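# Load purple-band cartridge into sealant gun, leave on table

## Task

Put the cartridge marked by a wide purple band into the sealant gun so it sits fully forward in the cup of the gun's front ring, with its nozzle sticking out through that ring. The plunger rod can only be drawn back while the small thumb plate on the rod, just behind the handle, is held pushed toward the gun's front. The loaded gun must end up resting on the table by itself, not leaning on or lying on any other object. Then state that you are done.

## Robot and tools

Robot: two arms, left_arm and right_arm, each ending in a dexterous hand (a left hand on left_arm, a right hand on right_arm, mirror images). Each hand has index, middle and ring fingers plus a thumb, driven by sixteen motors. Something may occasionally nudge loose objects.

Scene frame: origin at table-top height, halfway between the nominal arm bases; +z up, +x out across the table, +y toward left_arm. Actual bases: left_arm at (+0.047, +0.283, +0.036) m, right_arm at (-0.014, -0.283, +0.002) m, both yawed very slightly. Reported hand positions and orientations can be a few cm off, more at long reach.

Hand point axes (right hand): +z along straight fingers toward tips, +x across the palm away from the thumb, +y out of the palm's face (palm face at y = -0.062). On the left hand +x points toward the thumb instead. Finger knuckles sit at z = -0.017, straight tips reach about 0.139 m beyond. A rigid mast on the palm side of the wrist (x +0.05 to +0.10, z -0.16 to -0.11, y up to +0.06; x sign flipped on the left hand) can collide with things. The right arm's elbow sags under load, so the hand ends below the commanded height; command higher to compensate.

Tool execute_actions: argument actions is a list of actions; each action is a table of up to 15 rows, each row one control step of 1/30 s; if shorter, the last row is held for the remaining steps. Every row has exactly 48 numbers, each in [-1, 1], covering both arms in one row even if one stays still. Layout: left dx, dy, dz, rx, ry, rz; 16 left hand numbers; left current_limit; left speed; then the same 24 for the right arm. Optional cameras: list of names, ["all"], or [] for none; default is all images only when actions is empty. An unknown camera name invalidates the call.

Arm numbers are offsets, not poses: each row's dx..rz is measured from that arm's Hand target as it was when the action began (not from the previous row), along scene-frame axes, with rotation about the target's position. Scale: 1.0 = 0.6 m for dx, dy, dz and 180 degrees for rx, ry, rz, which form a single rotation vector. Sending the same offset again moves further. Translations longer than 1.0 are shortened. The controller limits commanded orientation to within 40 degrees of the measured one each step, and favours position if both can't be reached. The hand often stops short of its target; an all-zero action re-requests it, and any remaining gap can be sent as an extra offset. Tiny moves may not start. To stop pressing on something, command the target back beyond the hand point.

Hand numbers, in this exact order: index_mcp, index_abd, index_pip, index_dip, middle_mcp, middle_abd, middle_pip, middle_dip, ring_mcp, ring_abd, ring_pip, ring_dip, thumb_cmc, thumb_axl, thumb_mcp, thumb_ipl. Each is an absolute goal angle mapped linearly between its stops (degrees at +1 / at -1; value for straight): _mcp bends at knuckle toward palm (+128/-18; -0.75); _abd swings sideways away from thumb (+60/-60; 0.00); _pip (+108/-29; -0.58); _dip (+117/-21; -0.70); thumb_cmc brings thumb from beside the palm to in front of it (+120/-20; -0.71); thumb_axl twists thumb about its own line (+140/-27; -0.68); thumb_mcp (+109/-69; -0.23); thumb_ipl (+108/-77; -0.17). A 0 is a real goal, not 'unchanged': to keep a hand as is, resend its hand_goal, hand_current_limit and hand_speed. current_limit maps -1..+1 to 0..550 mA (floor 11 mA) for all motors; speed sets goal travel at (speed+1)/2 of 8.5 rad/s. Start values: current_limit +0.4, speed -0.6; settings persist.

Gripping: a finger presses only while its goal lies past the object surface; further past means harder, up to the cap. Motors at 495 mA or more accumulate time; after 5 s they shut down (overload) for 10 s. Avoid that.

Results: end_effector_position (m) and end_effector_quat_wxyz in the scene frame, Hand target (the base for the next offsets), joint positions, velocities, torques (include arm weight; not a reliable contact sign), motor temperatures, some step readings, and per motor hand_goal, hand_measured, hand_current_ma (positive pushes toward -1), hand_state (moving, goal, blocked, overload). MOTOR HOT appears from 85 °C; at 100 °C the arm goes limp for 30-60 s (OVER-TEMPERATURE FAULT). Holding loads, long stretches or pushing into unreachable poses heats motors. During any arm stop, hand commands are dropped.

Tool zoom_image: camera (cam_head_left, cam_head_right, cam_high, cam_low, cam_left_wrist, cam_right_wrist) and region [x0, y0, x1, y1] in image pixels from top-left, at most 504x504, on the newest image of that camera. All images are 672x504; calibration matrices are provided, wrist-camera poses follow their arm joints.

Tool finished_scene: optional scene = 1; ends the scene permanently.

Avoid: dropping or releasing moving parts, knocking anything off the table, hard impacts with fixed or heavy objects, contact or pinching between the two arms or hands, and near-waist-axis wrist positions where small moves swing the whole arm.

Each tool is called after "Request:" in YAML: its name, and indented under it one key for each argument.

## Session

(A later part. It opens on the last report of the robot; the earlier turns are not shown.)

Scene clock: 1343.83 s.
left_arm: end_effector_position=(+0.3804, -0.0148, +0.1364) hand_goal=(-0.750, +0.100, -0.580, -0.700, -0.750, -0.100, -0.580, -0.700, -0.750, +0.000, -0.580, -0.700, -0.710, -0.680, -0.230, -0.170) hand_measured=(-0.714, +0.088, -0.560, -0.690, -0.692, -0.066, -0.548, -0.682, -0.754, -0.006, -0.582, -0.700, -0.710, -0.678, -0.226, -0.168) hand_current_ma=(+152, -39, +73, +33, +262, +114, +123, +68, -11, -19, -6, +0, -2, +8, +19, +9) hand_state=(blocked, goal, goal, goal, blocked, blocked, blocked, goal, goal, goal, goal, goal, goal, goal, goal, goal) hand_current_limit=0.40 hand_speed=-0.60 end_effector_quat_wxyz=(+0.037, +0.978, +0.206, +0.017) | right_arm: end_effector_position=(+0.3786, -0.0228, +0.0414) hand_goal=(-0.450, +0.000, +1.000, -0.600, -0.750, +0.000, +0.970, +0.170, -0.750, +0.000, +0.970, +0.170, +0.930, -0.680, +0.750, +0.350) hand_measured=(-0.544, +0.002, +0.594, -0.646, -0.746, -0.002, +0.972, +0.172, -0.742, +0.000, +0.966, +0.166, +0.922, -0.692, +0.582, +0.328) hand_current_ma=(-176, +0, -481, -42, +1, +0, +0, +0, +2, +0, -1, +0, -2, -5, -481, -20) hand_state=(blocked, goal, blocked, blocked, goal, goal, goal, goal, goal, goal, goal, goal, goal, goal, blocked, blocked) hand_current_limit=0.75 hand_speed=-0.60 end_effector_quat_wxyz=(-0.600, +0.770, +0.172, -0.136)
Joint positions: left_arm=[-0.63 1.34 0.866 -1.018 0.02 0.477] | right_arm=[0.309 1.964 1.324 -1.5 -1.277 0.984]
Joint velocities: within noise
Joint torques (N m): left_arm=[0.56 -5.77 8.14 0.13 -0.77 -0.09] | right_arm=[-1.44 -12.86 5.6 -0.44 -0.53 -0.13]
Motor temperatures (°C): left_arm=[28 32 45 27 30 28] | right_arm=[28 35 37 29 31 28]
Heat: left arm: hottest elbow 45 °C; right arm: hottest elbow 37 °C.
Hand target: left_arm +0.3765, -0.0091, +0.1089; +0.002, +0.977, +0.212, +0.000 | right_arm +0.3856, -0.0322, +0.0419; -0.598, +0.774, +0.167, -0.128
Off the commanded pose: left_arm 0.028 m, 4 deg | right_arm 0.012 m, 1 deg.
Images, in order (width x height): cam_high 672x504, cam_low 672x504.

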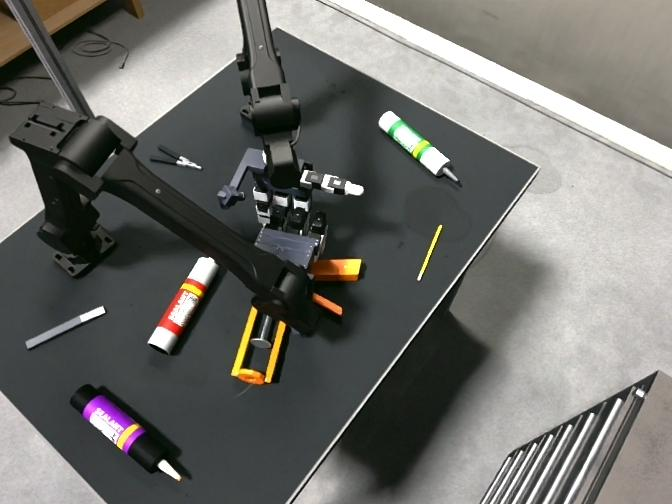

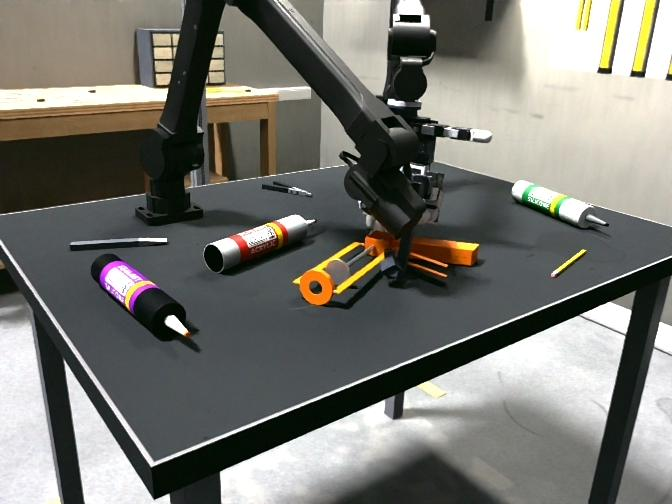

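Request:
execute_actions:
  actions:
    - [[-0.0135,0.0305,-0.005,0,0,0,-0.85,0.12,-0.6,-0.7,-0.85,-0.12,-0.6,-0.7,-0.75,0,-0.58,-0.7,-0.71,-0.68,-0.23,-0.17,0.75,-0.5,0.008,-0.016,0,0,0,0,-0.45,0,1.0,-0.6,-0.75,0,0.97,0.17,-0.75,0,0.97,0.17,0.93,-0.68,0.4,0.2,0.75,-0.6]]
  cameras: ["cam_head_right","cam_low","cam_head_left"]

Request:
zoom_image:
  camera: "cam_head_right"
  region: [428, 340, 460, 364]

Request:
zoom_image:
  camera: "cam_low"
  region: [280, 220, 400, 310]

Request:
zoom_image:
  camera: "cam_head_left"
  region: [385, 330, 449, 386]

Scene clock: 1359.13 s.
left_arm: end_effector_position=(+0.3803, -0.0148, +0.1373) hand_goal=(-0.850, +0.120, -0.600, -0.700, -0.850, -0.120, -0.600, -0.700, -0.750, +0.000, -0.580, -0.700, -0.710, -0.680, -0.230, -0.170) hand_measured=(-0.788, +0.086, -0.562, -0.688, -0.762, -0.068, -0.556, -0.682, -0.752, +0.004, -0.584, -0.702, -0.710, -0.678, -0.226, -0.168) hand_current_ma=(+282, -119, +150, +41, +409, +183, +180, +68, -7, +10, -12, -7, -2, +8, +19, +9) hand_state=(blocked, blocked, blocked, goal, blocked, blocked, blocked, goal, goal, goal, goal, goal, goal, goal, goal, goal) hand_current_limit=0.75 hand_speed=-0.50 end_effector_quat_wxyz=(+0.039, +0.978, +0.203, +0.020) | right_arm: end_effector_position=(+0.3835, -0.0438, +0.0415) hand_goal=(-0.450, +0.000, +1.000, -0.600, -0.750, +0.000, +0.970, +0.170, -0.750, +0.000, +0.970, +0.170, +0.930, -0.680, +0.400, +0.200) hand_measured=(-0.474, -0.004, +0.940, -0.612, -0.746, -0.032, +0.958, +0.162, -0.742, +0.000, +0.966, +0.166, +0.918, -0.700, +0.456, +0.220) hand_current_ma=(-15, +0, -69, -3, +0, -16, -4, -2, +2, +0, -1, +0, -4, -13, +95, +15) hand_state=(blocked, goal, blocked, goal, goal, blocked, goal, goal, goal, goal, goal, goal, goal, blocked, blocked, goal) hand_current_limit=0.75 hand_speed=-0.60 end_effector_quat_wxyz=(-0.598, +0.774, +0.160, -0.133)
Joint positions: left_arm=[-0.63 1.336 0.862 -1.012 0.018 0.483] | right_arm=[0.265 1.966 1.324 -1.546 -1.259 0.944]
Joint velocities: left_arm=[within noise] | right_arm=[-0.015 0.005 0.007 -0.017 -0.154 0.007]
Joint torques (N m): left_arm=[2.67 -8.47 4.62 0.08 -0.59 0.1] | right_arm=[0.26 -12.4 6.68 -0.77 -0.76 -0.26]
Heat: left arm: hottest elbow 46 °C; right arm: hottest elbow 37 °C.
Hand target: left_arm +0.3684, +0.0091, +0.1059; +0.002, +0.977, +0.212, +0.000 | right_arm +0.3904, -0.0419, +0.0418; -0.598, +0.773, +0.167, -0.128
Off the commanded pose: left_arm 0.041 m, 5 deg | right_arm 0.007 m, 1 deg.
Step readings (end_effector_position of left_arm | right_arm):
0: (+0.3804, -0.0148, +0.1364) | (+0.3786, -0.0228, +0.0414)
1: (+0.3804, -0.0148, +0.1364) | (+0.3787, -0.0227, +0.0413)
2: (+0.3805, -0.0150, +0.1365) | (+0.3788, -0.0227, +0.0414)
4: (+0.3806, -0.0152, +0.1366) | (+0.3785, -0.0227, +0.0416)
8: (+0.3807, -0.0157, +0.1368) | (+0.3775, -0.0228, +0.0424)
15: (+0.3802, -0.0160, +0.1368) | (+0.3747, -0.0225, +0.0451)
Images, in order (width x height): cam_head_left 672x504, cam_head_right 672x504, cam_low 672x504.

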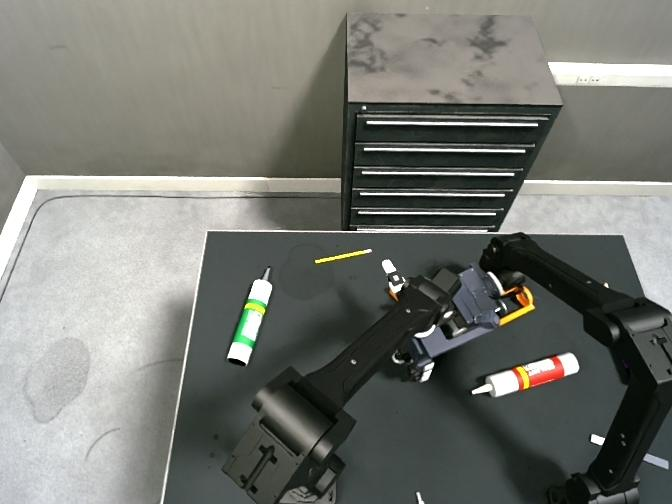

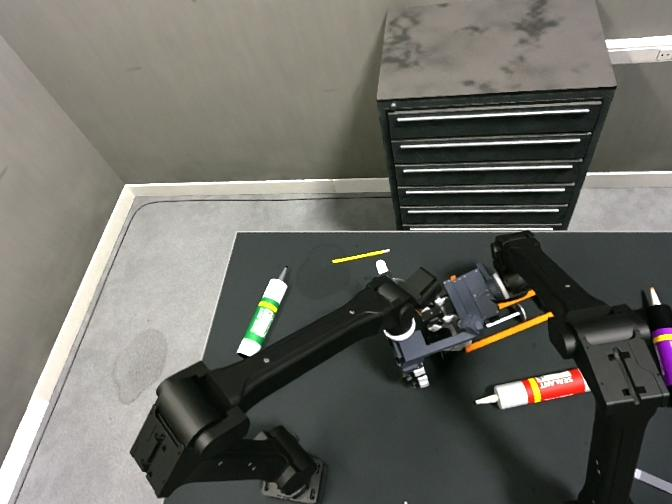

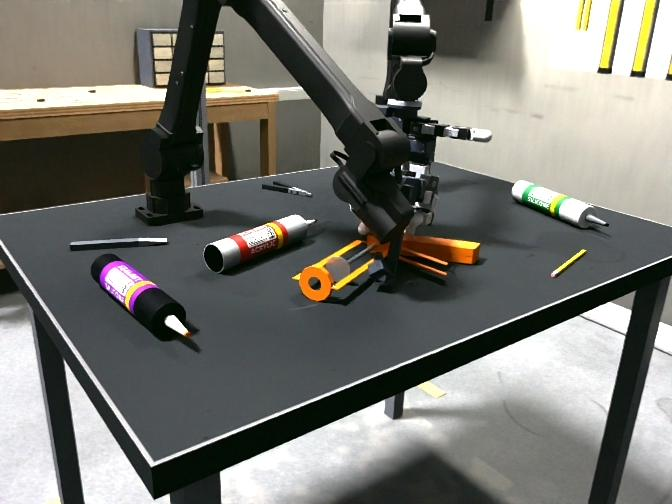

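Scaled by 15.750 from the camera's 672x504 image, which has a finer 960x720 frame.

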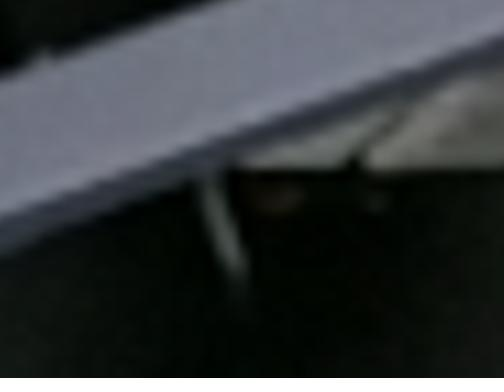

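Scaled by 4.200 from the camera's 672x504 image, which has a finer 960x720 frame.

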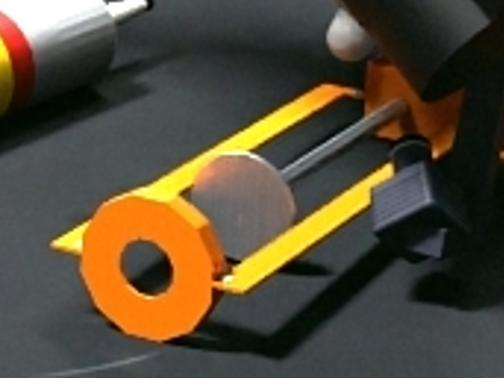

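Scaled by 7.875 from the camera's 672x504 image, which has a finer 960x720 frame.

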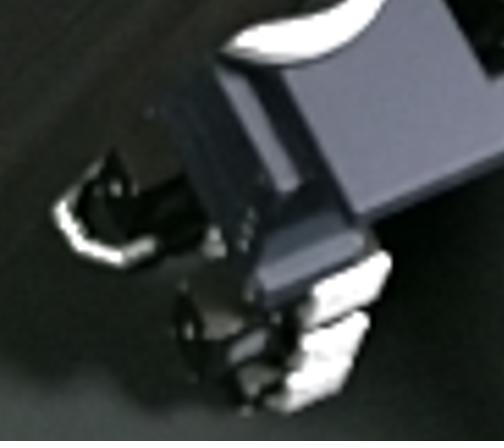

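Request:
execute_actions:
  actions:
    - [[0.006,-0.012,0,0,0,0,-0.75,0.12,-0.58,-0.7,-0.75,-0.12,-0.58,-0.7,-0.75,0,-0.58,-0.7,-0.71,-0.68,-0.23,-0.17,0.5,-0.5,0.0,0.0,0,0,0,0,-1.0,0,0.3,-0.7,-0.75,0,0.97,0.17,-0.75,0,0.97,0.17,0.93,-0.68,0.2,0.13,0.5,-0.4]]
    - [[0.0,0.0,0,0,0,0,-0.75,0.12,-0.58,-0.7,-0.75,-0.12,-0.58,-0.7,-0.75,0,-0.58,-0.7,-0.71,-0.68,-0.23,-0.17,0.5,-0.5,0.0,0.0,0,0,0,0,-1.0,0,0.2,-0.7,-0.75,0,0.97,0.17,-0.75,0,0.97,0.17,0.93,-0.68,0.2,0.13,0.5,-0.4]]
    - [[0.0,0.0,0,0,0,0,-0.75,0.12,-0.58,-0.7,-0.75,-0.12,-0.58,-0.7,-0.75,0,-0.58,-0.7,-0.71,-0.68,-0.23,-0.17,0.5,-0.5,0.0,0.0,0,0,0,0,-0.60,0,0.2,-0.7,-0.75,0,0.97,0.17,-0.75,0,0.97,0.17,0.93,-0.68,0.2,0.13,0.5,-0.4]]
  cameras: ["cam_head_right","cam_low","cam_left_wrist"]

Request:
zoom_image:
  camera: "cam_head_right"
  region: [428, 340, 460, 364]

Request:
zoom_image:
  camera: "cam_low"
  region: [340, 200, 440, 275]

Request:
zoom_image:
  camera: "cam_left_wrist"
  region: [300, 0, 440, 105]

Scene clock: 1478.93 s.
left_arm: end_effector_position=(+0.3803, -0.0134, +0.1368) hand_goal=(-0.750, +0.120, -0.580, -0.700, -0.750, -0.120, -0.580, -0.700, -0.750, +0.000, -0.580, -0.700, -0.710, -0.680, -0.230, -0.170) hand_measured=(-0.748, +0.086, -0.578, -0.698, -0.734, -0.072, -0.562, -0.684, -0.738, +0.004, -0.574, -0.698, -0.710, -0.678, -0.226, -0.168) hand_current_ma=(+7, -119, +8, +6, +66, +171, +69, +55, +47, +12, +21, +7, -2, +8, +19, +9) hand_state=(goal, blocked, goal, goal, goal, blocked, goal, goal, goal, goal, goal, goal, goal, goal, goal, goal) hand_current_limit=0.50 hand_speed=-0.50 end_effector_quat_wxyz=(+0.036, +0.978, +0.203, +0.021) | right_arm: end_effector_position=(+0.3826, -0.0464, +0.0419) hand_goal=(-0.600, +0.000, +0.200, -0.700, -0.750, +0.000, +0.970, +0.170, -0.750, +0.000, +0.970, +0.170, +0.930, -0.680, +0.200, +0.130) hand_measured=(-0.594, -0.002, +0.204, -0.698, -0.744, -0.004, +0.966, +0.166, -0.742, +0.000, +0.966, +0.166, +0.930, -0.680, +0.198, +0.132) hand_current_ma=(+1, +0, +1, +0, +1, +0, -1, +0, +2, +0, -1, +0, +0, +0, +0, +0) hand_state=(goal, goal, goal, goal, goal, goal, goal, goal, goal, goal, goal, goal, goal, goal, goal, goal) hand_current_limit=0.50 hand_speed=-0.40 end_effector_quat_wxyz=(-0.596, +0.775, +0.158, -0.135)
Joint positions: left_arm=[-0.63 1.336 0.862 -1.015 0.012 0.483] | right_arm=[0.261 1.966 1.324 -1.558 -1.253 0.939]
Joint torques (N m): left_arm=[1.26 -7.12 5.97 0.21 -0.43 0.03] | right_arm=[0.67 -11.93 6.86 -0.54 -0.95 -0.27]
Motor temperatures (°C): left_arm=[28 32 40 27 30 28] | right_arm=[28 36 38 29 31 28]
Heat: left arm: hottest elbow 40 °C; right arm: hottest elbow 38 °C.
Hand target: left_arm +0.3720, +0.0020, +0.1059; +0.002, +0.977, +0.212, +0.000 | right_arm +0.3903, -0.0418, +0.0418; -0.598, +0.773, +0.167, -0.128
Off the commanded pose: left_arm 0.036 m, 5 deg | right_arm 0.009 m, 1 deg.
Step readings (end_effector_position of left_arm | right_arm):
0: (+0.3803, -0.0148, +0.1373) | (+0.3835, -0.0438, +0.0415)
1: (+0.3803, -0.0147, +0.1373) | (+0.3835, -0.0438, +0.0415)
2: (+0.3804, -0.0146, +0.1373) | (+0.3835, -0.0438, +0.0415)
4: (+0.3805, -0.0139, +0.1370) | (+0.3820, -0.0446, +0.0418)
8: (+0.3805, -0.0138, +0.1370) | (+0.3813, -0.0452, +0.0421)
15: (+0.3805, -0.0138, +0.1370) | (+0.3815, -0.0448, +0.0424)
16: (+0.3804, -0.0137, +0.1369) | (+0.3815, -0.0448, +0.0424)
17: (+0.3804, -0.0136, +0.1369) | (+0.3815, -0.0450, +0.0424)
19: (+0.3803, -0.0135, +0.1368) | (+0.3820, -0.0459, +0.0422)
23: (+0.3803, -0.0135, +0.1368) | (+0.3823, -0.0466, +0.0419)
30: (+0.3803, -0.0135, +0.1368) | (+0.3824, -0.0466, +0.0419)
31: (+0.3803, -0.0135, +0.1368) | (+0.3824, -0.0466, +0.0419)
32: (+0.3803, -0.0135, +0.1368) | (+0.3824, -0.0465, +0.0420)
34: (+0.3803, -0.0134, +0.1368) | (+0.3825, -0.0465, +0.0419)
38: (+0.3803, -0.0134, +0.1368) | (+0.3826, -0.0465, +0.0419)
45: (+0.3803, -0.0134, +0.1368) | (+0.3826, -0.0464, +0.0419)
camera_calibration:
cam_left_wrist: T_world_to_cam=[[-0.948835, 0.313492, -0.0378817, 0.335548], [0.178402, 0.631177, 0.754843, -0.221942], [0.260548, 0.709464, -0.65481, 0.120965], [0, 0, 0, 1]] pos_world=[0.326458, -0.0509276, 0.259452]
Images, in order (width x height): cam_head_right 672x504, cam_low 672x504, cam_left_wrist 672x504.

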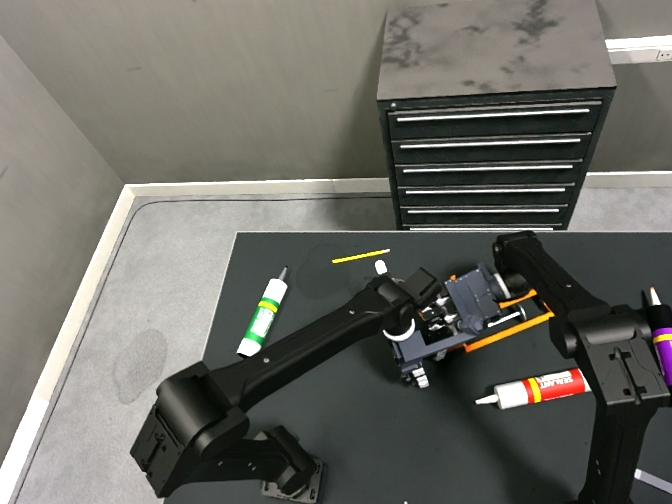

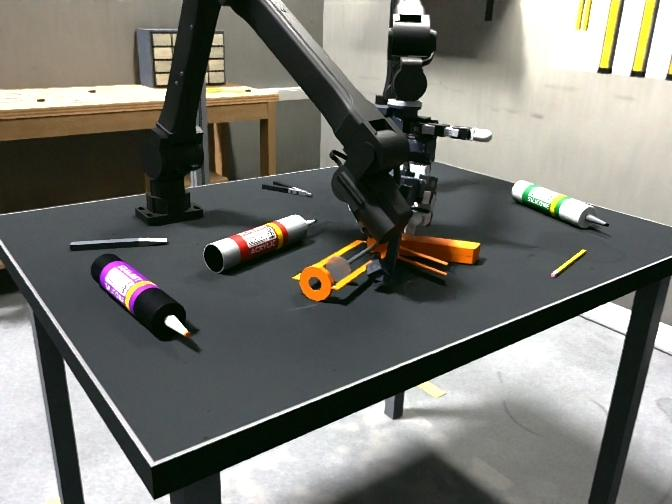

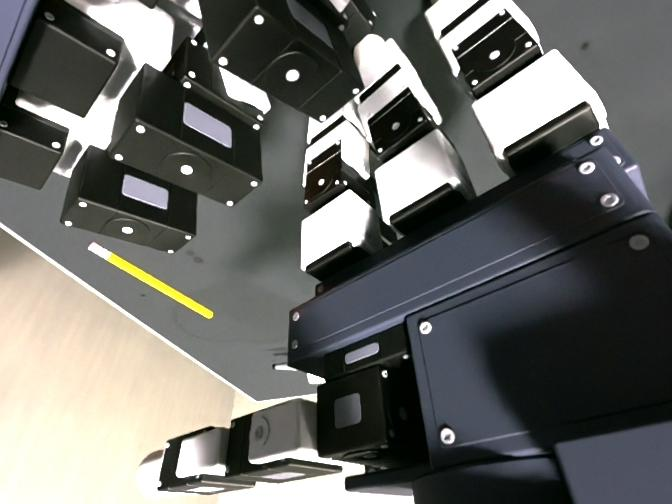

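Scaled by 15.750 from the camera's 672x504 image, which has a finer 960x720 frame.

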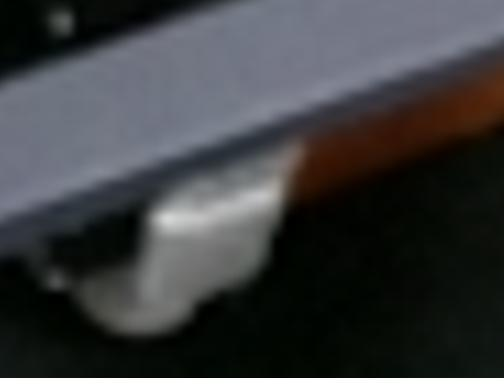

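Scaled by 5.040 from the camera's 672x504 image, which has a finer 960x720 frame.

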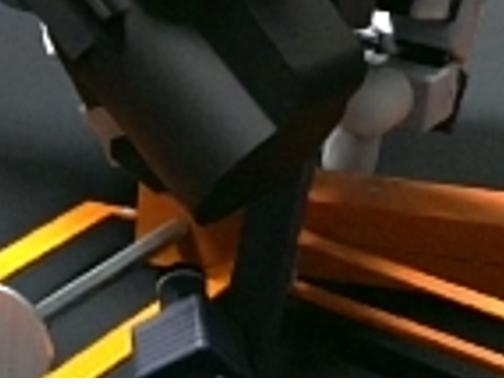

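Scaled by 3.600 from the camera's 672x504 image, which has a finer 960x720 frame.

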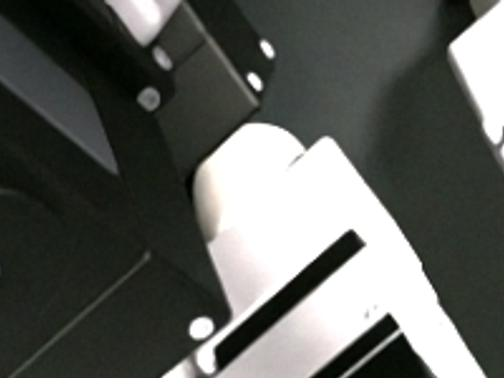

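Request:
execute_actions:
  actions:
    - [[0,0,0,0,0,0,-0.75,0.12,-0.58,-0.7,-0.75,-0.12,-0.58,-0.7,-0.75,0,-0.58,-0.7,-0.71,-0.68,-0.23,-0.17,0.5,-0.5,0.0,0.0,0,0,0,0,-1.0,0,0.2,-0.7,-0.75,0,0.97,0.17,-0.75,0,0.97,0.17,0.93,-0.68,0.1,0.1,0.5,-0.3]]
    - [[0.0,0.0,0,0,0,0,-0.75,0.12,-0.58,-0.7,-0.75,-0.12,-0.58,-0.7,-0.75,0,-0.58,-0.7,-0.71,-0.68,-0.23,-0.17,0.5,-0.5,-0.008,0.030,0,0,0,0,-1.0,0,0.1,-0.7,-0.75,0,0.97,0.17,-0.75,0,0.97,0.17,0.93,-0.68,0.1,0.1,0.5,-0.3]]
    - [[0.0,0.0,0,0,0,0,-0.75,0.12,-0.58,-0.7,-0.75,-0.12,-0.58,-0.7,-0.75,0,-0.58,-0.7,-0.71,-0.68,-0.23,-0.17,0.5,-0.5,0.0,0.0,0,0,0,0,-0.57,0,0.1,-0.7,-0.75,0,0.97,0.17,-0.75,0,0.97,0.17,0.93,-0.68,0.1,0.1,0.5,-0.3]]
    - [[0.0,0.0,0,0,0,0,-0.75,0.12,-0.58,-0.7,-0.75,-0.12,-0.58,-0.7,-0.75,0,-0.58,-0.7,-0.71,-0.68,-0.23,-0.17,0.5,-0.5,0.0,0.0,0,0,0,0,-0.57,0,0.1,-0.7,-0.75,0,0.97,0.17,-0.75,0,0.97,0.17,0.93,-0.68,0.1,0.1,0.5,-0.3]]
  cameras: ["cam_head_right"]

Request:
zoom_image:
  camera: "cam_head_right"
  region: [428, 340, 460, 364]

Scene clock: 1502.50 s.
left_arm: end_effector_position=(+0.3799, -0.0129, +0.1365) hand_goal=(-0.750, +0.120, -0.580, -0.700, -0.750, -0.120, -0.580, -0.700, -0.750, +0.000, -0.580, -0.700, -0.710, -0.680, -0.230, -0.170) hand_measured=(-0.738, +0.096, -0.574, -0.698, -0.742, -0.092, -0.564, -0.688, -0.732, +0.014, -0.570, -0.696, -0.710, -0.678, -0.226, -0.168) hand_current_ma=(+42, -81, +19, +7, +27, +91, +56, +44, +72, +45, +37, +16, -2, +8, +19, +9) hand_state=(goal, blocked, goal, goal, goal, blocked, goal, goal, goal, goal, goal, goal, goal, goal, goal, goal) hand_current_limit=0.50 hand_speed=-0.50 end_effector_quat_wxyz=(+0.034, +0.978, +0.203, +0.021) | right_arm: end_effector_position=(+0.3857, -0.0319, +0.0410) hand_goal=(-0.570, +0.000, +0.100, -0.700, -0.750, +0.000, +0.970, +0.170, -0.750, +0.000, +0.970, +0.170, +0.930, -0.680, +0.100, +0.100) hand_measured=(-0.564, -0.002, +0.104, -0.698, -0.744, -0.004, +0.966, +0.166, -0.742, +0.000, +0.966, +0.166, +0.928, -0.680, +0.098, +0.108) hand_current_ma=(+1, +0, +1, +0, +1, +0, -1, +0, +2, +0, -1, +0, +0, +0, +0, +2) hand_state=(goal, goal, goal, goal, goal, goal, goal, goal, goal, goal, goal, goal, goal, goal, goal, goal) hand_current_limit=0.50 hand_speed=-0.30 end_effector_quat_wxyz=(-0.598, +0.775, +0.155, -0.132)
Joint positions: left_arm=[-0.63 1.336 0.862 -1.018 0.011 0.483] | right_arm=[0.287 1.961 1.324 -1.474 -1.274 1.03]
Joint torques (N m): left_arm=[1.79 -7 5.89 0.34 -0.39 -0.01] | right_arm=[1.55 -12.98 5.59 0.12 -0.99 -0.15]
Heat: left arm: hottest elbow 40 °C; right arm: hottest elbow 39 °C.
Hand target: left_arm +0.3720, +0.0020, +0.1059; +0.002, +0.977, +0.212, +0.000 | right_arm +0.3855, -0.0239, +0.0419; -0.598, +0.773, +0.167, -0.128
Off the commanded pose: left_arm 0.035 m, 5 deg | right_arm 0.008 m, 1 deg.
Step readings (end_effector_position of left_arm | right_arm):
0: (+0.3803, -0.0134, +0.1368) | (+0.3826, -0.0464, +0.0419)
1: (+0.3803, -0.0134, +0.1368) | (+0.3826, -0.0464, +0.0419)
2: (+0.3803, -0.0134, +0.1368) | (+0.3826, -0.0464, +0.0419)
4: (+0.3803, -0.0134, +0.1368) | (+0.3827, -0.0464, +0.0419)
8: (+0.3802, -0.0134, +0.1368) | (+0.3828, -0.0468, +0.0416)
15: (+0.3802, -0.0134, +0.1368) | (+0.3829, -0.0468, +0.0416)
16: (+0.3802, -0.0134, +0.1368) | (+0.3830, -0.0468, +0.0415)
17: (+0.3802, -0.0133, +0.1367) | (+0.3837, -0.0467, +0.0410)
19: (+0.3800, -0.0131, +0.1366) | (+0.3852, -0.0463, +0.0401)
23: (+0.3798, -0.0130, +0.1365) | (+0.3864, -0.0447, +0.0390)
30: (+0.3798, -0.0130, +0.1365) | (+0.3873, -0.0435, +0.0392)
31: (+0.3798, -0.0130, +0.1365) | (+0.3874, -0.0434, +0.0394)
32: (+0.3798, -0.0130, +0.1365) | (+0.3876, -0.0426, +0.0401)
34: (+0.3798, -0.0130, +0.1365) | (+0.3880, -0.0393, +0.0409)
38: (+0.3799, -0.0129, +0.1365) | (+0.3860, -0.0329, +0.0403)
45: (+0.3799, -0.0129, +0.1365) | (+0.3857, -0.0319, +0.0410)
46: (+0.3799, -0.0129, +0.1365) | (+0.3857, -0.0319, +0.0410)
47: (+0.3799, -0.0129, +0.1365) | (+0.3857, -0.0319, +0.0410)
49: (+0.3799, -0.0129, +0.1365) | (+0.3857, -0.0319, +0.0410)
53: (+0.3799, -0.0129, +0.1365) | (+0.3857, -0.0319, +0.0410)
60: (+0.3799, -0.0129, +0.1365) | (+0.3857, -0.0319, +0.0410)
Images, in order (width x height): cam_head_right 672x504.

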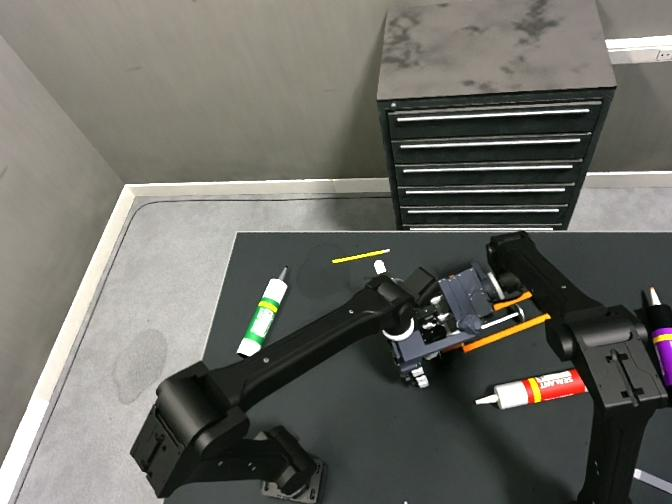

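Scaled by 15.750 from the camera's 672x504 image, which has a finer 960x720 frame.

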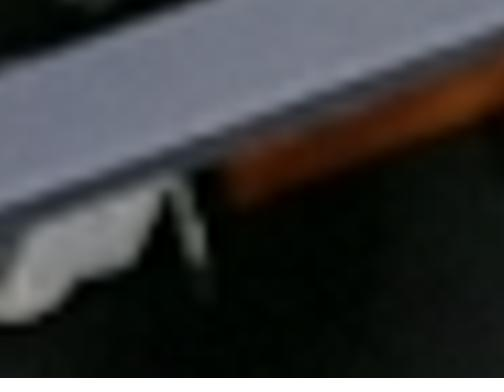

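Request:
execute_actions:
  actions:
    - [[0,0,0,0,0,0,-0.75,0.12,-0.58,-0.7,-0.75,-0.12,-0.58,-0.7,-0.75,0,-0.58,-0.7,-0.71,-0.68,-0.23,-0.17,0.5,-0.5,0.0,0.0,0,0,0,0,-0.55,0,0.35,-0.65,-0.75,0,0.97,0.17,-0.75,0,0.97,0.17,0.93,-0.68,0.15,0.13,0.5,-0.6]]
    - [[0.0,0.0,0,0,0,0,-0.75,0.12,-0.58,-0.7,-0.75,-0.12,-0.58,-0.7,-0.75,0,-0.58,-0.7,-0.71,-0.68,-0.23,-0.17,0.5,-0.5,0.0,0.0,0,0,0,0,-0.50,0,0.60,-0.6,-0.75,0,0.97,0.17,-0.75,0,0.97,0.17,0.93,-0.68,0.25,0.15,0.6,-0.6]]
    - [[0.0,0.0,0,0,0,0,-0.80,0.12,-0.6,-0.7,-0.80,-0.12,-0.6,-0.7,-0.75,0,-0.58,-0.7,-0.71,-0.68,-0.23,-0.17,0.75,-0.5,0.004,-0.012,0,0,0,0,-0.50,0,0.65,-0.6,-0.75,0,0.97,0.17,-0.75,0,0.97,0.17,0.93,-0.68,0.25,0.15,0.75,-0.6]]
  cameras: ["cam_head_right","cam_low"]

Request:
zoom_image:
  camera: "cam_head_right"
  region: [428, 340, 460, 364]

Request:
zoom_image:
  camera: "cam_low"
  region: [280, 220, 400, 310]

Scene clock: 1538.27 s.
left_arm: end_effector_position=(+0.3797, -0.0131, +0.1365) hand_goal=(-0.800, +0.120, -0.600, -0.700, -0.800, -0.120, -0.600, -0.700, -0.750, +0.000, -0.580, -0.700, -0.710, -0.680, -0.230, -0.170) hand_measured=(-0.760, +0.094, -0.576, -0.696, -0.758, -0.094, -0.576, -0.688, -0.742, +0.008, -0.576, -0.696, -0.710, -0.678, -0.226, -0.168) hand_current_ma=(+170, -83, +89, +11, +178, +88, +95, +43, +27, +22, +14, +11, -2, +8, +19, +9) hand_state=(blocked, blocked, blocked, goal, blocked, blocked, blocked, goal, goal, goal, goal, goal, goal, goal, goal, goal) hand_current_limit=0.75 hand_speed=-0.50 end_effector_quat_wxyz=(+0.035, +0.978, +0.203, +0.020) | right_arm: end_effector_position=(+0.3861, -0.0309, +0.0406) hand_goal=(-0.500, +0.000, +0.650, -0.600, -0.750, +0.000, +0.970, +0.170, -0.750, +0.000, +0.970, +0.170, +0.930, -0.680, +0.250, +0.150) hand_measured=(-0.580, -0.002, +0.306, -0.656, -0.744, -0.004, +0.966, +0.166, -0.742, +0.000, +0.966, +0.166, +0.924, -0.684, +0.128, +0.124) hand_current_ma=(-129, +0, -481, -61, +1, +0, -1, +0, +2, +0, -1, +0, -1, -1, -400, -24) hand_state=(blocked, goal, blocked, blocked, goal, goal, goal, goal, goal, goal, goal, goal, goal, goal, blocked, blocked) hand_current_limit=0.75 hand_speed=-0.60 end_effector_quat_wxyz=(-0.598, +0.774, +0.166, -0.127)
Joint positions: left_arm=[-0.63 1.336 0.862 -1.018 0.013 0.483] | right_arm=[0.289 1.961 1.324 -1.481 -1.271 1]
Joint torques (N m): left_arm=[1.79 -7.88 5.94 0.42 -0.43 0] | right_arm=[0.21 -12.4 6.22 -1.16 -0.79 -0.28]
Heat: left arm: hottest elbow 40 °C; right arm: hottest elbow 38 °C.
Hand target: left_arm +0.3719, +0.0019, +0.1059; +0.002, +0.977, +0.212, +0.000 | right_arm +0.3878, -0.0310, +0.0419; -0.598, +0.773, +0.167, -0.129
Off the commanded pose: left_arm 0.035 m, 5 deg | right_arm 0.002 m, 0 deg.
Step readings (end_effector_position of left_arm | right_arm):
0: (+0.3799, -0.0129, +0.1365) | (+0.3857, -0.0319, +0.0410)
1: (+0.3799, -0.0129, +0.1365) | (+0.3857, -0.0319, +0.0410)
2: (+0.3799, -0.0129, +0.1365) | (+0.3860, -0.0317, +0.0408)
4: (+0.3799, -0.0129, +0.1365) | (+0.3866, -0.0314, +0.0405)
8: (+0.3799, -0.0129, +0.1365) | (+0.3865, -0.0309, +0.0403)
15: (+0.3799, -0.0129, +0.1365) | (+0.3865, -0.0309, +0.0403)
16: (+0.3799, -0.0129, +0.1365) | (+0.3865, -0.0309, +0.0403)
17: (+0.3799, -0.0129, +0.1365) | (+0.3866, -0.0308, +0.0403)
19: (+0.3799, -0.0129, +0.1365) | (+0.3867, -0.0307, +0.0402)
23: (+0.3799, -0.0129, +0.1365) | (+0.3867, -0.0307, +0.0402)
30: (+0.3799, -0.0129, +0.1365) | (+0.3867, -0.0307, +0.0402)
31: (+0.3799, -0.0129, +0.1365) | (+0.3867, -0.0307, +0.0402)
32: (+0.3798, -0.0131, +0.1365) | (+0.3867, -0.0307, +0.0402)
34: (+0.3798, -0.0130, +0.1365) | (+0.3865, -0.0308, +0.0403)
38: (+0.3797, -0.0131, +0.1365) | (+0.3861, -0.0309, +0.0405)
45: (+0.3797, -0.0131, +0.1365) | (+0.3861, -0.0309, +0.0405)
Images, in order (width x height): cam_head_right 672x504, cam_low 672x504.

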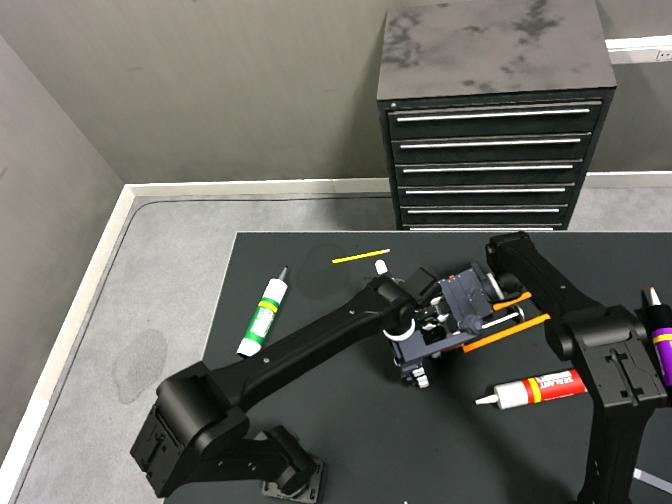

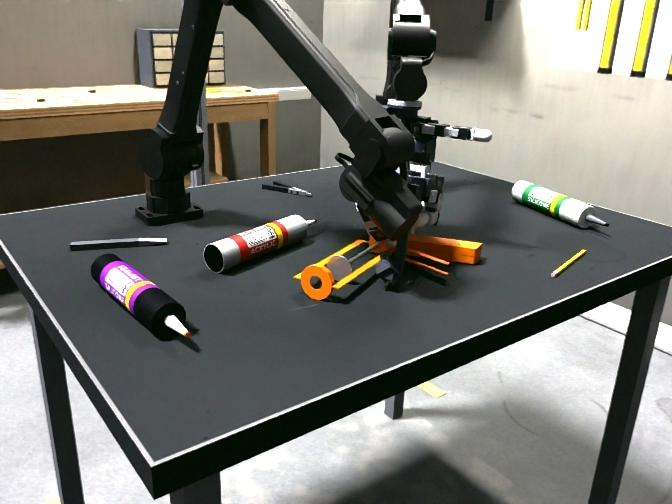

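Scaled by 15.750 from the camera's 672x504 image, which has a finer 960x720 frame.

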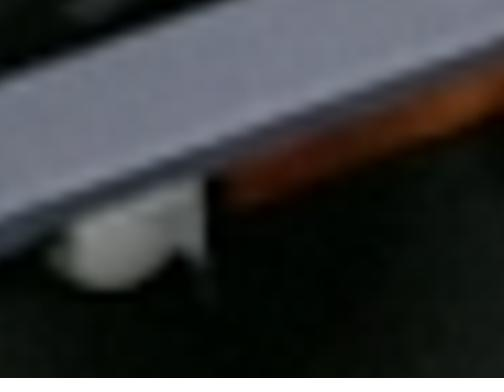

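Scaled by 4.200 from the camera's 672x504 image, which has a finer 960x720 frame.

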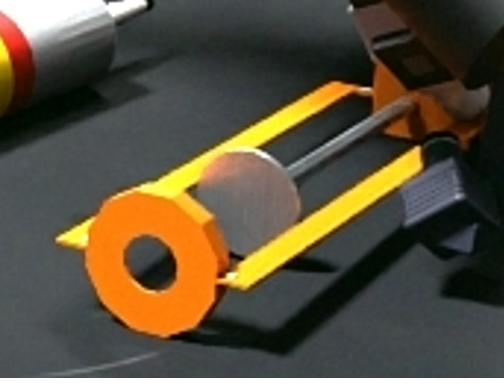

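Request:
execute_actions:
  actions:
    - [[0,0,0,0,0,0,-0.75,0.12,-0.58,-0.7,-0.75,-0.12,-0.58,-0.7,-0.75,0,-0.58,-0.7,-0.71,-0.68,-0.23,-0.17,0.5,-0.5,0.0,0.0,0,0,0,0,-0.6,0,0.1,-0.7,-0.75,0,0.97,0.17,-0.75,0,0.97,0.17,0.93,-0.68,0.0,0.05,0.5,-0.3]]
    - [[0.0,0.0,0,0,0,0,-0.75,0.12,-0.58,-0.7,-0.75,-0.12,-0.58,-0.7,-0.75,0,-0.58,-0.7,-0.71,-0.68,-0.23,-0.17,0.5,-0.5,0,0,0.08,0,0,0,-0.6,0,0.1,-0.7,-0.75,0,0.97,0.17,-0.75,0,0.97,0.17,0.93,-0.68,0.0,0.05,0.5,-0.3]]
    - [[0.0,0.0,0,0,0,0,-0.75,0.12,-0.58,-0.7,-0.75,-0.12,-0.58,-0.7,-0.75,0,-0.58,-0.7,-0.71,-0.68,-0.23,-0.17,0.5,-0.5,0,0,0.12,0,0,0,-0.6,0,0.1,-0.7,-0.75,0,0.97,0.17,-0.75,0,0.97,0.17,0.93,-0.68,0.0,0.05,0.5,-0.3]]
    - [[0.0,0.0,0,0,0,0,-0.75,0.12,-0.58,-0.7,-0.75,-0.12,-0.58,-0.7,-0.75,0,-0.58,-0.7,-0.71,-0.68,-0.23,-0.17,0.5,-0.5,0,-0.20,0.12,0,0,0,-0.6,0,0.1,-0.7,-0.75,0,0.97,0.17,-0.75,0,0.97,0.17,0.93,-0.68,0.0,0.05,0.5,-0.3]]
  cameras: ["cam_head_right","cam_low","cam_high","cam_head_left"]

Request:
zoom_image:
  camera: "cam_head_right"
  region: [420, 320, 480, 368]

Request:
zoom_image:
  camera: "cam_low"
  region: [340, 200, 440, 275]

Request:
zoom_image:
  camera: "cam_high"
  region: [230, 210, 350, 300]

Scene clock: 1565.23 s.
left_arm: end_effector_position=(+0.3800, -0.0129, +0.1365) hand_goal=(-0.750, +0.120, -0.580, -0.700, -0.750, -0.120, -0.580, -0.700, -0.750, +0.000, -0.580, -0.700, -0.710, -0.680, -0.230, -0.170) hand_measured=(-0.744, +0.094, -0.576, -0.698, -0.742, -0.094, -0.574, -0.692, -0.734, +0.006, -0.572, -0.696, -0.710, -0.678, -0.226, -0.168) hand_current_ma=(+23, -83, +11, +8, +32, +87, +17, +27, +60, +20, +30, +14, -2, +8, +19, +9) hand_state=(goal, blocked, goal, goal, goal, blocked, goal, goal, goal, goal, goal, goal, goal, goal, goal, goal) hand_current_limit=0.50 hand_speed=-0.50 end_effector_quat_wxyz=(+0.034, +0.978, +0.203, +0.021) | right_arm: end_effector_position=(+0.3777, -0.1527, +0.1473) hand_goal=(-0.600, +0.000, +0.100, -0.700, -0.750, +0.000, +0.970, +0.170, -0.750, +0.000, +0.970, +0.170, +0.930, -0.680, +0.000, +0.050) hand_measured=(-0.594, +0.000, +0.104, -0.700, -0.744, -0.004, +0.966, +0.166, -0.742, +0.000, +0.966, +0.166, +0.930, -0.678, +0.002, +0.052) hand_current_ma=(+1, +0, +0, +0, +1, +0, -1, +0, +2, +0, -1, +0, +0, +0, +0, +0) hand_state=(goal, goal, goal, goal, goal, goal, goal, goal, goal, goal, goal, goal, goal, goal, goal, goal) hand_current_limit=0.50 hand_speed=-0.30 end_effector_quat_wxyz=(-0.555, +0.822, +0.117, -0.058)
Joint positions: left_arm=[-0.63 1.336 0.862 -1.018 0.011 0.482] | right_arm=[0.054 1.662 1.27 -1.669 -1.128 1]
Joint torques (N m): left_arm=[1.9 -7.41 5.93 0.36 -0.38 0.03] | right_arm=[0.79 -9.58 6.87 -0.83 -0.72 -0.06]
Heat: left arm: hottest elbow 40 °C; right arm: hottest elbow 38 °C.
Hand target: left_arm +0.3720, +0.0020, +0.1059; +0.002, +0.977, +0.212, +0.000 | right_arm +0.3762, -0.1516, +0.1494; -0.597, +0.774, +0.157, -0.142
Off the commanded pose: left_arm 0.035 m, 5 deg | right_arm 0.003 m, 13 deg.
led back after a hold (right arm): the arm was led back toward your command in small steps, so it may still be short of it.
joint sent to its limit (right arm) — joint 4 (wrist pitch), lower limit. The joint targets are off in orientation, not in position.
Step readings (end_effector_position of left_arm | right_arm):
0: (+0.3797, -0.0131, +0.1365) | (+0.3861, -0.0309, +0.0406)
1: (+0.3798, -0.0131, +0.1365) | (+0.3860, -0.0310, +0.0405)
2: (+0.3799, -0.0129, +0.1365) | (+0.3857, -0.0311, +0.0406)
4: (+0.3799, -0.0129, +0.1365) | (+0.3845, -0.0312, +0.0415)
8: (+0.3800, -0.0129, +0.1365) | (+0.3818, -0.0298, +0.0427)
15: (+0.3800, -0.0129, +0.1365) | (+0.3814, -0.0298, +0.0430)
16: (+0.3800, -0.0129, +0.1365) | (+0.3812, -0.0299, +0.0432)
17: (+0.3800, -0.0129, +0.1365) | (+0.3804, -0.0301, +0.0442)
19: (+0.3800, -0.0129, +0.1365) | (+0.3773, -0.0311, +0.0482)
23: (+0.3800, -0.0129, +0.1365) | (+0.3732, -0.0325, +0.0618)
30: (+0.3800, -0.0129, +0.1365) | (+0.3763, -0.0317, +0.0773)
31: (+0.3800, -0.0129, +0.1365) | (+0.3763, -0.0317, +0.0775) HELD (not all sent) right_arm
32: (+0.3800, -0.0129, +0.1365) | (+0.3763, -0.0317, +0.0775) HELD (not all sent) right_arm
34: (+0.3800, -0.0129, +0.1365) | (+0.3763, -0.0317, +0.0775) HELD (not all sent) right_arm
38: (+0.3800, -0.0129, +0.1365) | (+0.3763, -0.0317, +0.0775) HELD (not all sent) right_arm
45: (+0.3800, -0.0129, +0.1365) | (+0.3763, -0.0317, +0.0775) HELD (not all sent) right_arm
46: (+0.3800, -0.0129, +0.1365) | (+0.3763, -0.0317, +0.0775)
47: (+0.3800, -0.0129, +0.1365) | (+0.3760, -0.0319, +0.0772)
49: (+0.3800, -0.0129, +0.1365) | (+0.3741, -0.0376, +0.0762)
53: (+0.3800, -0.0129, +0.1365) | (+0.3644, -0.0744, +0.0863)
60: (+0.3800, -0.0129, +0.1365) | (+0.3790, -0.1499, +0.1387)
HELD (not all sent) right_arm: steps 31 to 45.
pose unreachable (right arm): on one or more control steps of this call, first in action 2 (counted from 0), this arm could not follow its commanded pose, so it was not sent that pose on those steps. It may still have moved: this result reports where it is.
cause: moving toward the commanded pose would bring a part of the arm too close to another arm (a part of this arm just beyond joint 6 (wrist roll) and a part of the left arm just beyond its joint 4 (wrist pitch), at the place that arm is still heading or pushing toward).
Images, in order (width x height): cam_head_left 672x504, cam_head_right 672x504, cam_high 672x504, cam_low 672x504.

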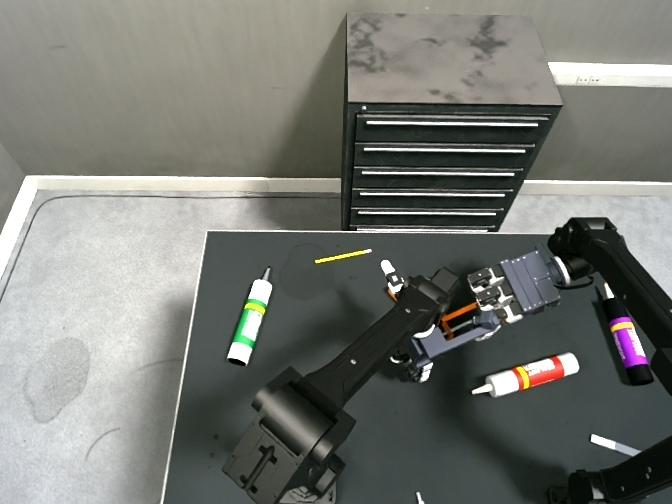

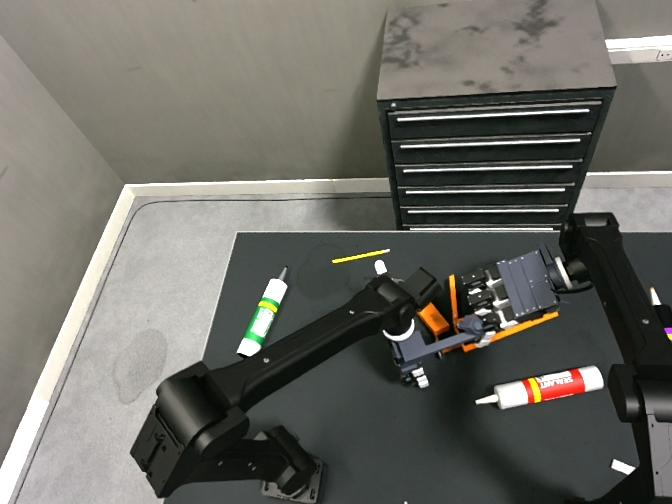

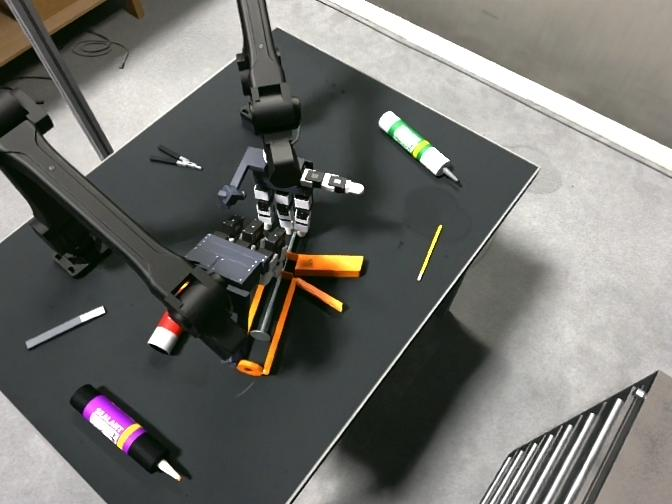

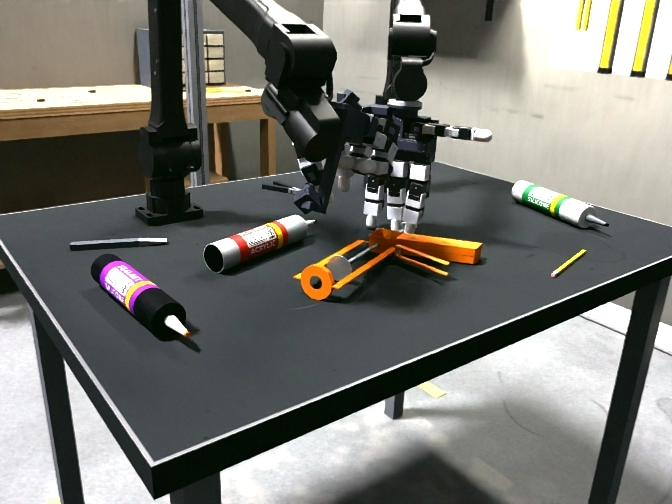

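Scaled by 8.400 from the camera's 672x504 image, which has a finer 960x720 frame.

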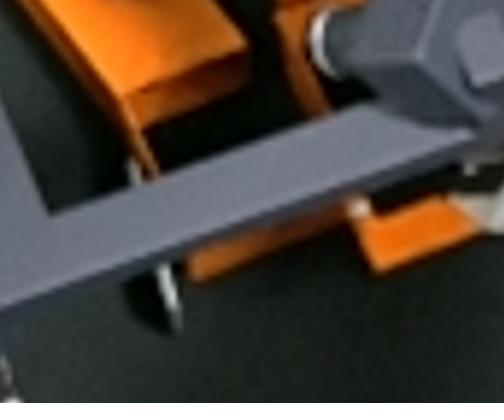

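Scaled by 5.040 from the camera's 672x504 image, which has a finer 960x720 frame.

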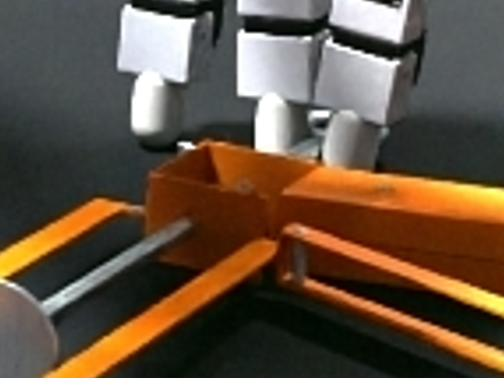

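Scaled by 4.200 from the camera's 672x504 image, which has a finer 960x720 frame.

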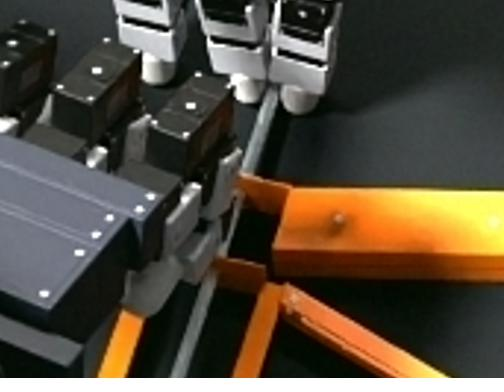

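Request:
execute_actions:
  actions:
    - [[0,0,0,0,0,0,-0.75,0.12,-0.58,-0.7,-0.75,-0.12,-0.58,-0.7,-0.75,0,-0.58,-0.7,-0.71,-0.68,-0.23,-0.17,0.5,-0.5,0.0,-0.15,0.05,0,0,0,-0.6,0,0.1,-0.7,-0.75,0,0.97,0.17,-0.75,0,0.97,0.17,0.93,-0.68,0.0,0.05,0.5,-0.3]]
  cameras: ["cam_head_right","cam_high"]

Request:
zoom_image:
  camera: "cam_head_right"
  region: [420, 320, 480, 368]

Request:
zoom_image:
  camera: "cam_high"
  region: [255, 225, 325, 277]

Scene clock: 1579.13 s.
left_arm: end_effector_position=(+0.3800, -0.0129, +0.1365) hand_goal=(-0.750, +0.120, -0.580, -0.700, -0.750, -0.120, -0.580, -0.700, -0.750, +0.000, -0.580, -0.700, -0.710, -0.680, -0.230, -0.170) hand_measured=(-0.744, +0.094, -0.576, -0.698, -0.742, -0.094, -0.574, -0.692, -0.734, +0.006, -0.572, -0.696, -0.710, -0.678, -0.226, -0.168) hand_current_ma=(+23, -83, +11, +8, +32, +87, +17, +27, +60, +20, +30, +14, -2, +8, +19, +9) hand_state=(goal, blocked, goal, goal, goal, blocked, goal, goal, goal, goal, goal, goal, goal, goal, goal, goal) hand_current_limit=0.50 hand_speed=-0.50 end_effector_quat_wxyz=(+0.034, +0.978, +0.203, +0.021) | right_arm: end_effector_position=(+0.3764, -0.2433, +0.1731) hand_goal=(-0.600, +0.000, +0.100, -0.700, -0.750, +0.000, +0.970, +0.170, -0.750, +0.000, +0.970, +0.170, +0.930, -0.680, +0.000, +0.050) hand_measured=(-0.594, +0.000, +0.104, -0.700, -0.744, -0.004, +0.966, +0.166, -0.742, +0.000, +0.966, +0.166, +0.928, -0.678, +0.000, +0.052) hand_current_ma=(+1, +0, +0, +0, +1, +0, -1, +0, +2, +0, -1, +0, +0, +0, +0, +0) hand_state=(goal, goal, goal, goal, goal, goal, goal, goal, goal, goal, goal, goal, goal, goal, goal, goal) hand_current_limit=0.50 hand_speed=-0.30 end_effector_quat_wxyz=(-0.506, +0.860, +0.073, +0.006)
Joint positions: left_arm=[-0.63 1.336 0.862 -1.018 0.011 0.482] | right_arm=[-0.133 1.548 1.253 -1.669 -1.014 1.02]
Joint torques (N m): left_arm=[1.79 -7.24 5.87 0.29 -0.38 0.06] | right_arm=[0.79 -9.41 7.47 -0.7 -0.67 -0.07]
Heat: left arm: hottest elbow 40 °C; right arm: hottest elbow 39 °C.
Hand target: left_arm +0.3720, +0.0020, +0.1059; +0.002, +0.977, +0.212, +0.000 | right_arm +0.3763, -0.2417, +0.1794; -0.597, +0.774, +0.157, -0.142
Off the commanded pose: left_arm 0.035 m, 5 deg | right_arm 0.007 m, 24 deg.
joint sent to its limit (right arm) — joint 4 (wrist pitch), lower limit. The joint targets are off in orientation, not in position.
Step readings (end_effector_position of left_arm | right_arm):
0: (+0.3800, -0.0129, +0.1365) | (+0.3777, -0.1527, +0.1473)
1: (+0.3800, -0.0129, +0.1365) | (+0.3776, -0.1532, +0.1471)
2: (+0.3800, -0.0129, +0.1365) | (+0.3772, -0.1564, +0.1463)
4: (+0.3800, -0.0129, +0.1365) | (+0.3750, -0.1707, +0.1453)
8: (+0.3800, -0.0129, +0.1365) | (+0.3765, -0.2142, +0.1567)
15: (+0.3800, -0.0129, +0.1365) | (+0.3770, -0.2450, +0.1732)
Images, in order (width x height): cam_head_right 672x504, cam_high 672x504.

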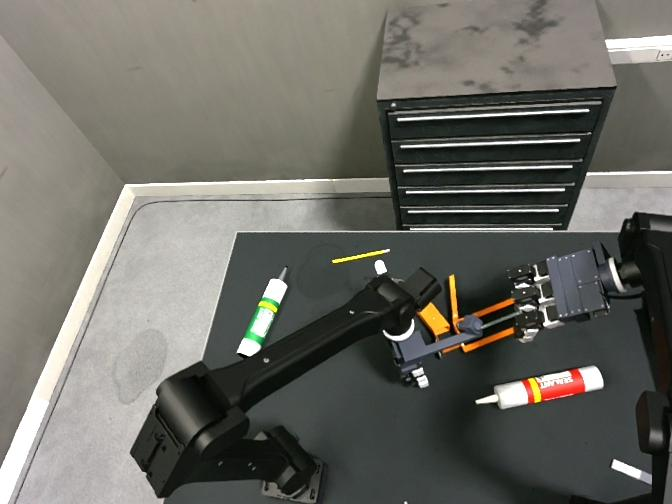

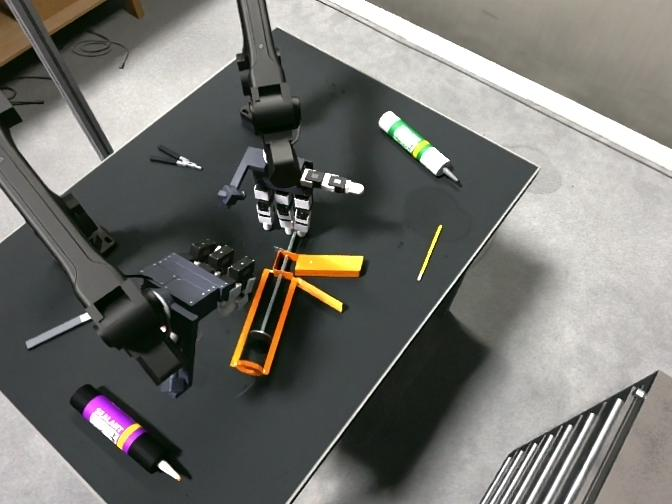

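Scaled by 8.400 from the camera's 672x504 image, which has a finer 960x720 frame.

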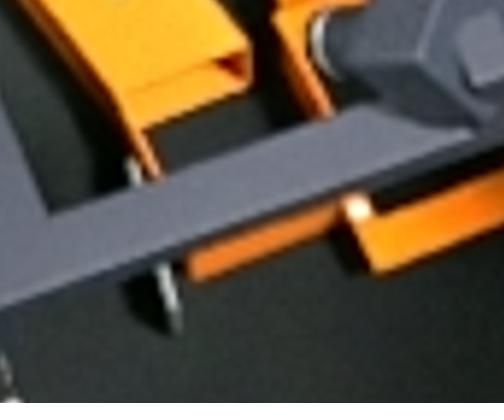

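Scaled by 7.200 from the camera's 672x504 image, which has a finer 960x720 frame.

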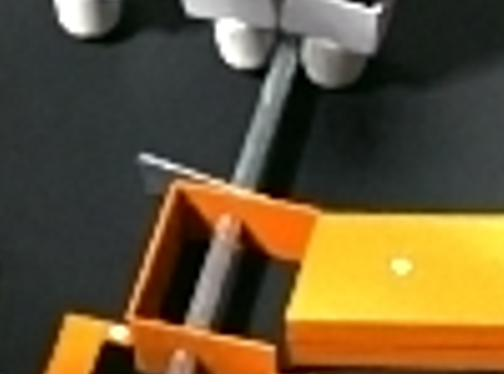

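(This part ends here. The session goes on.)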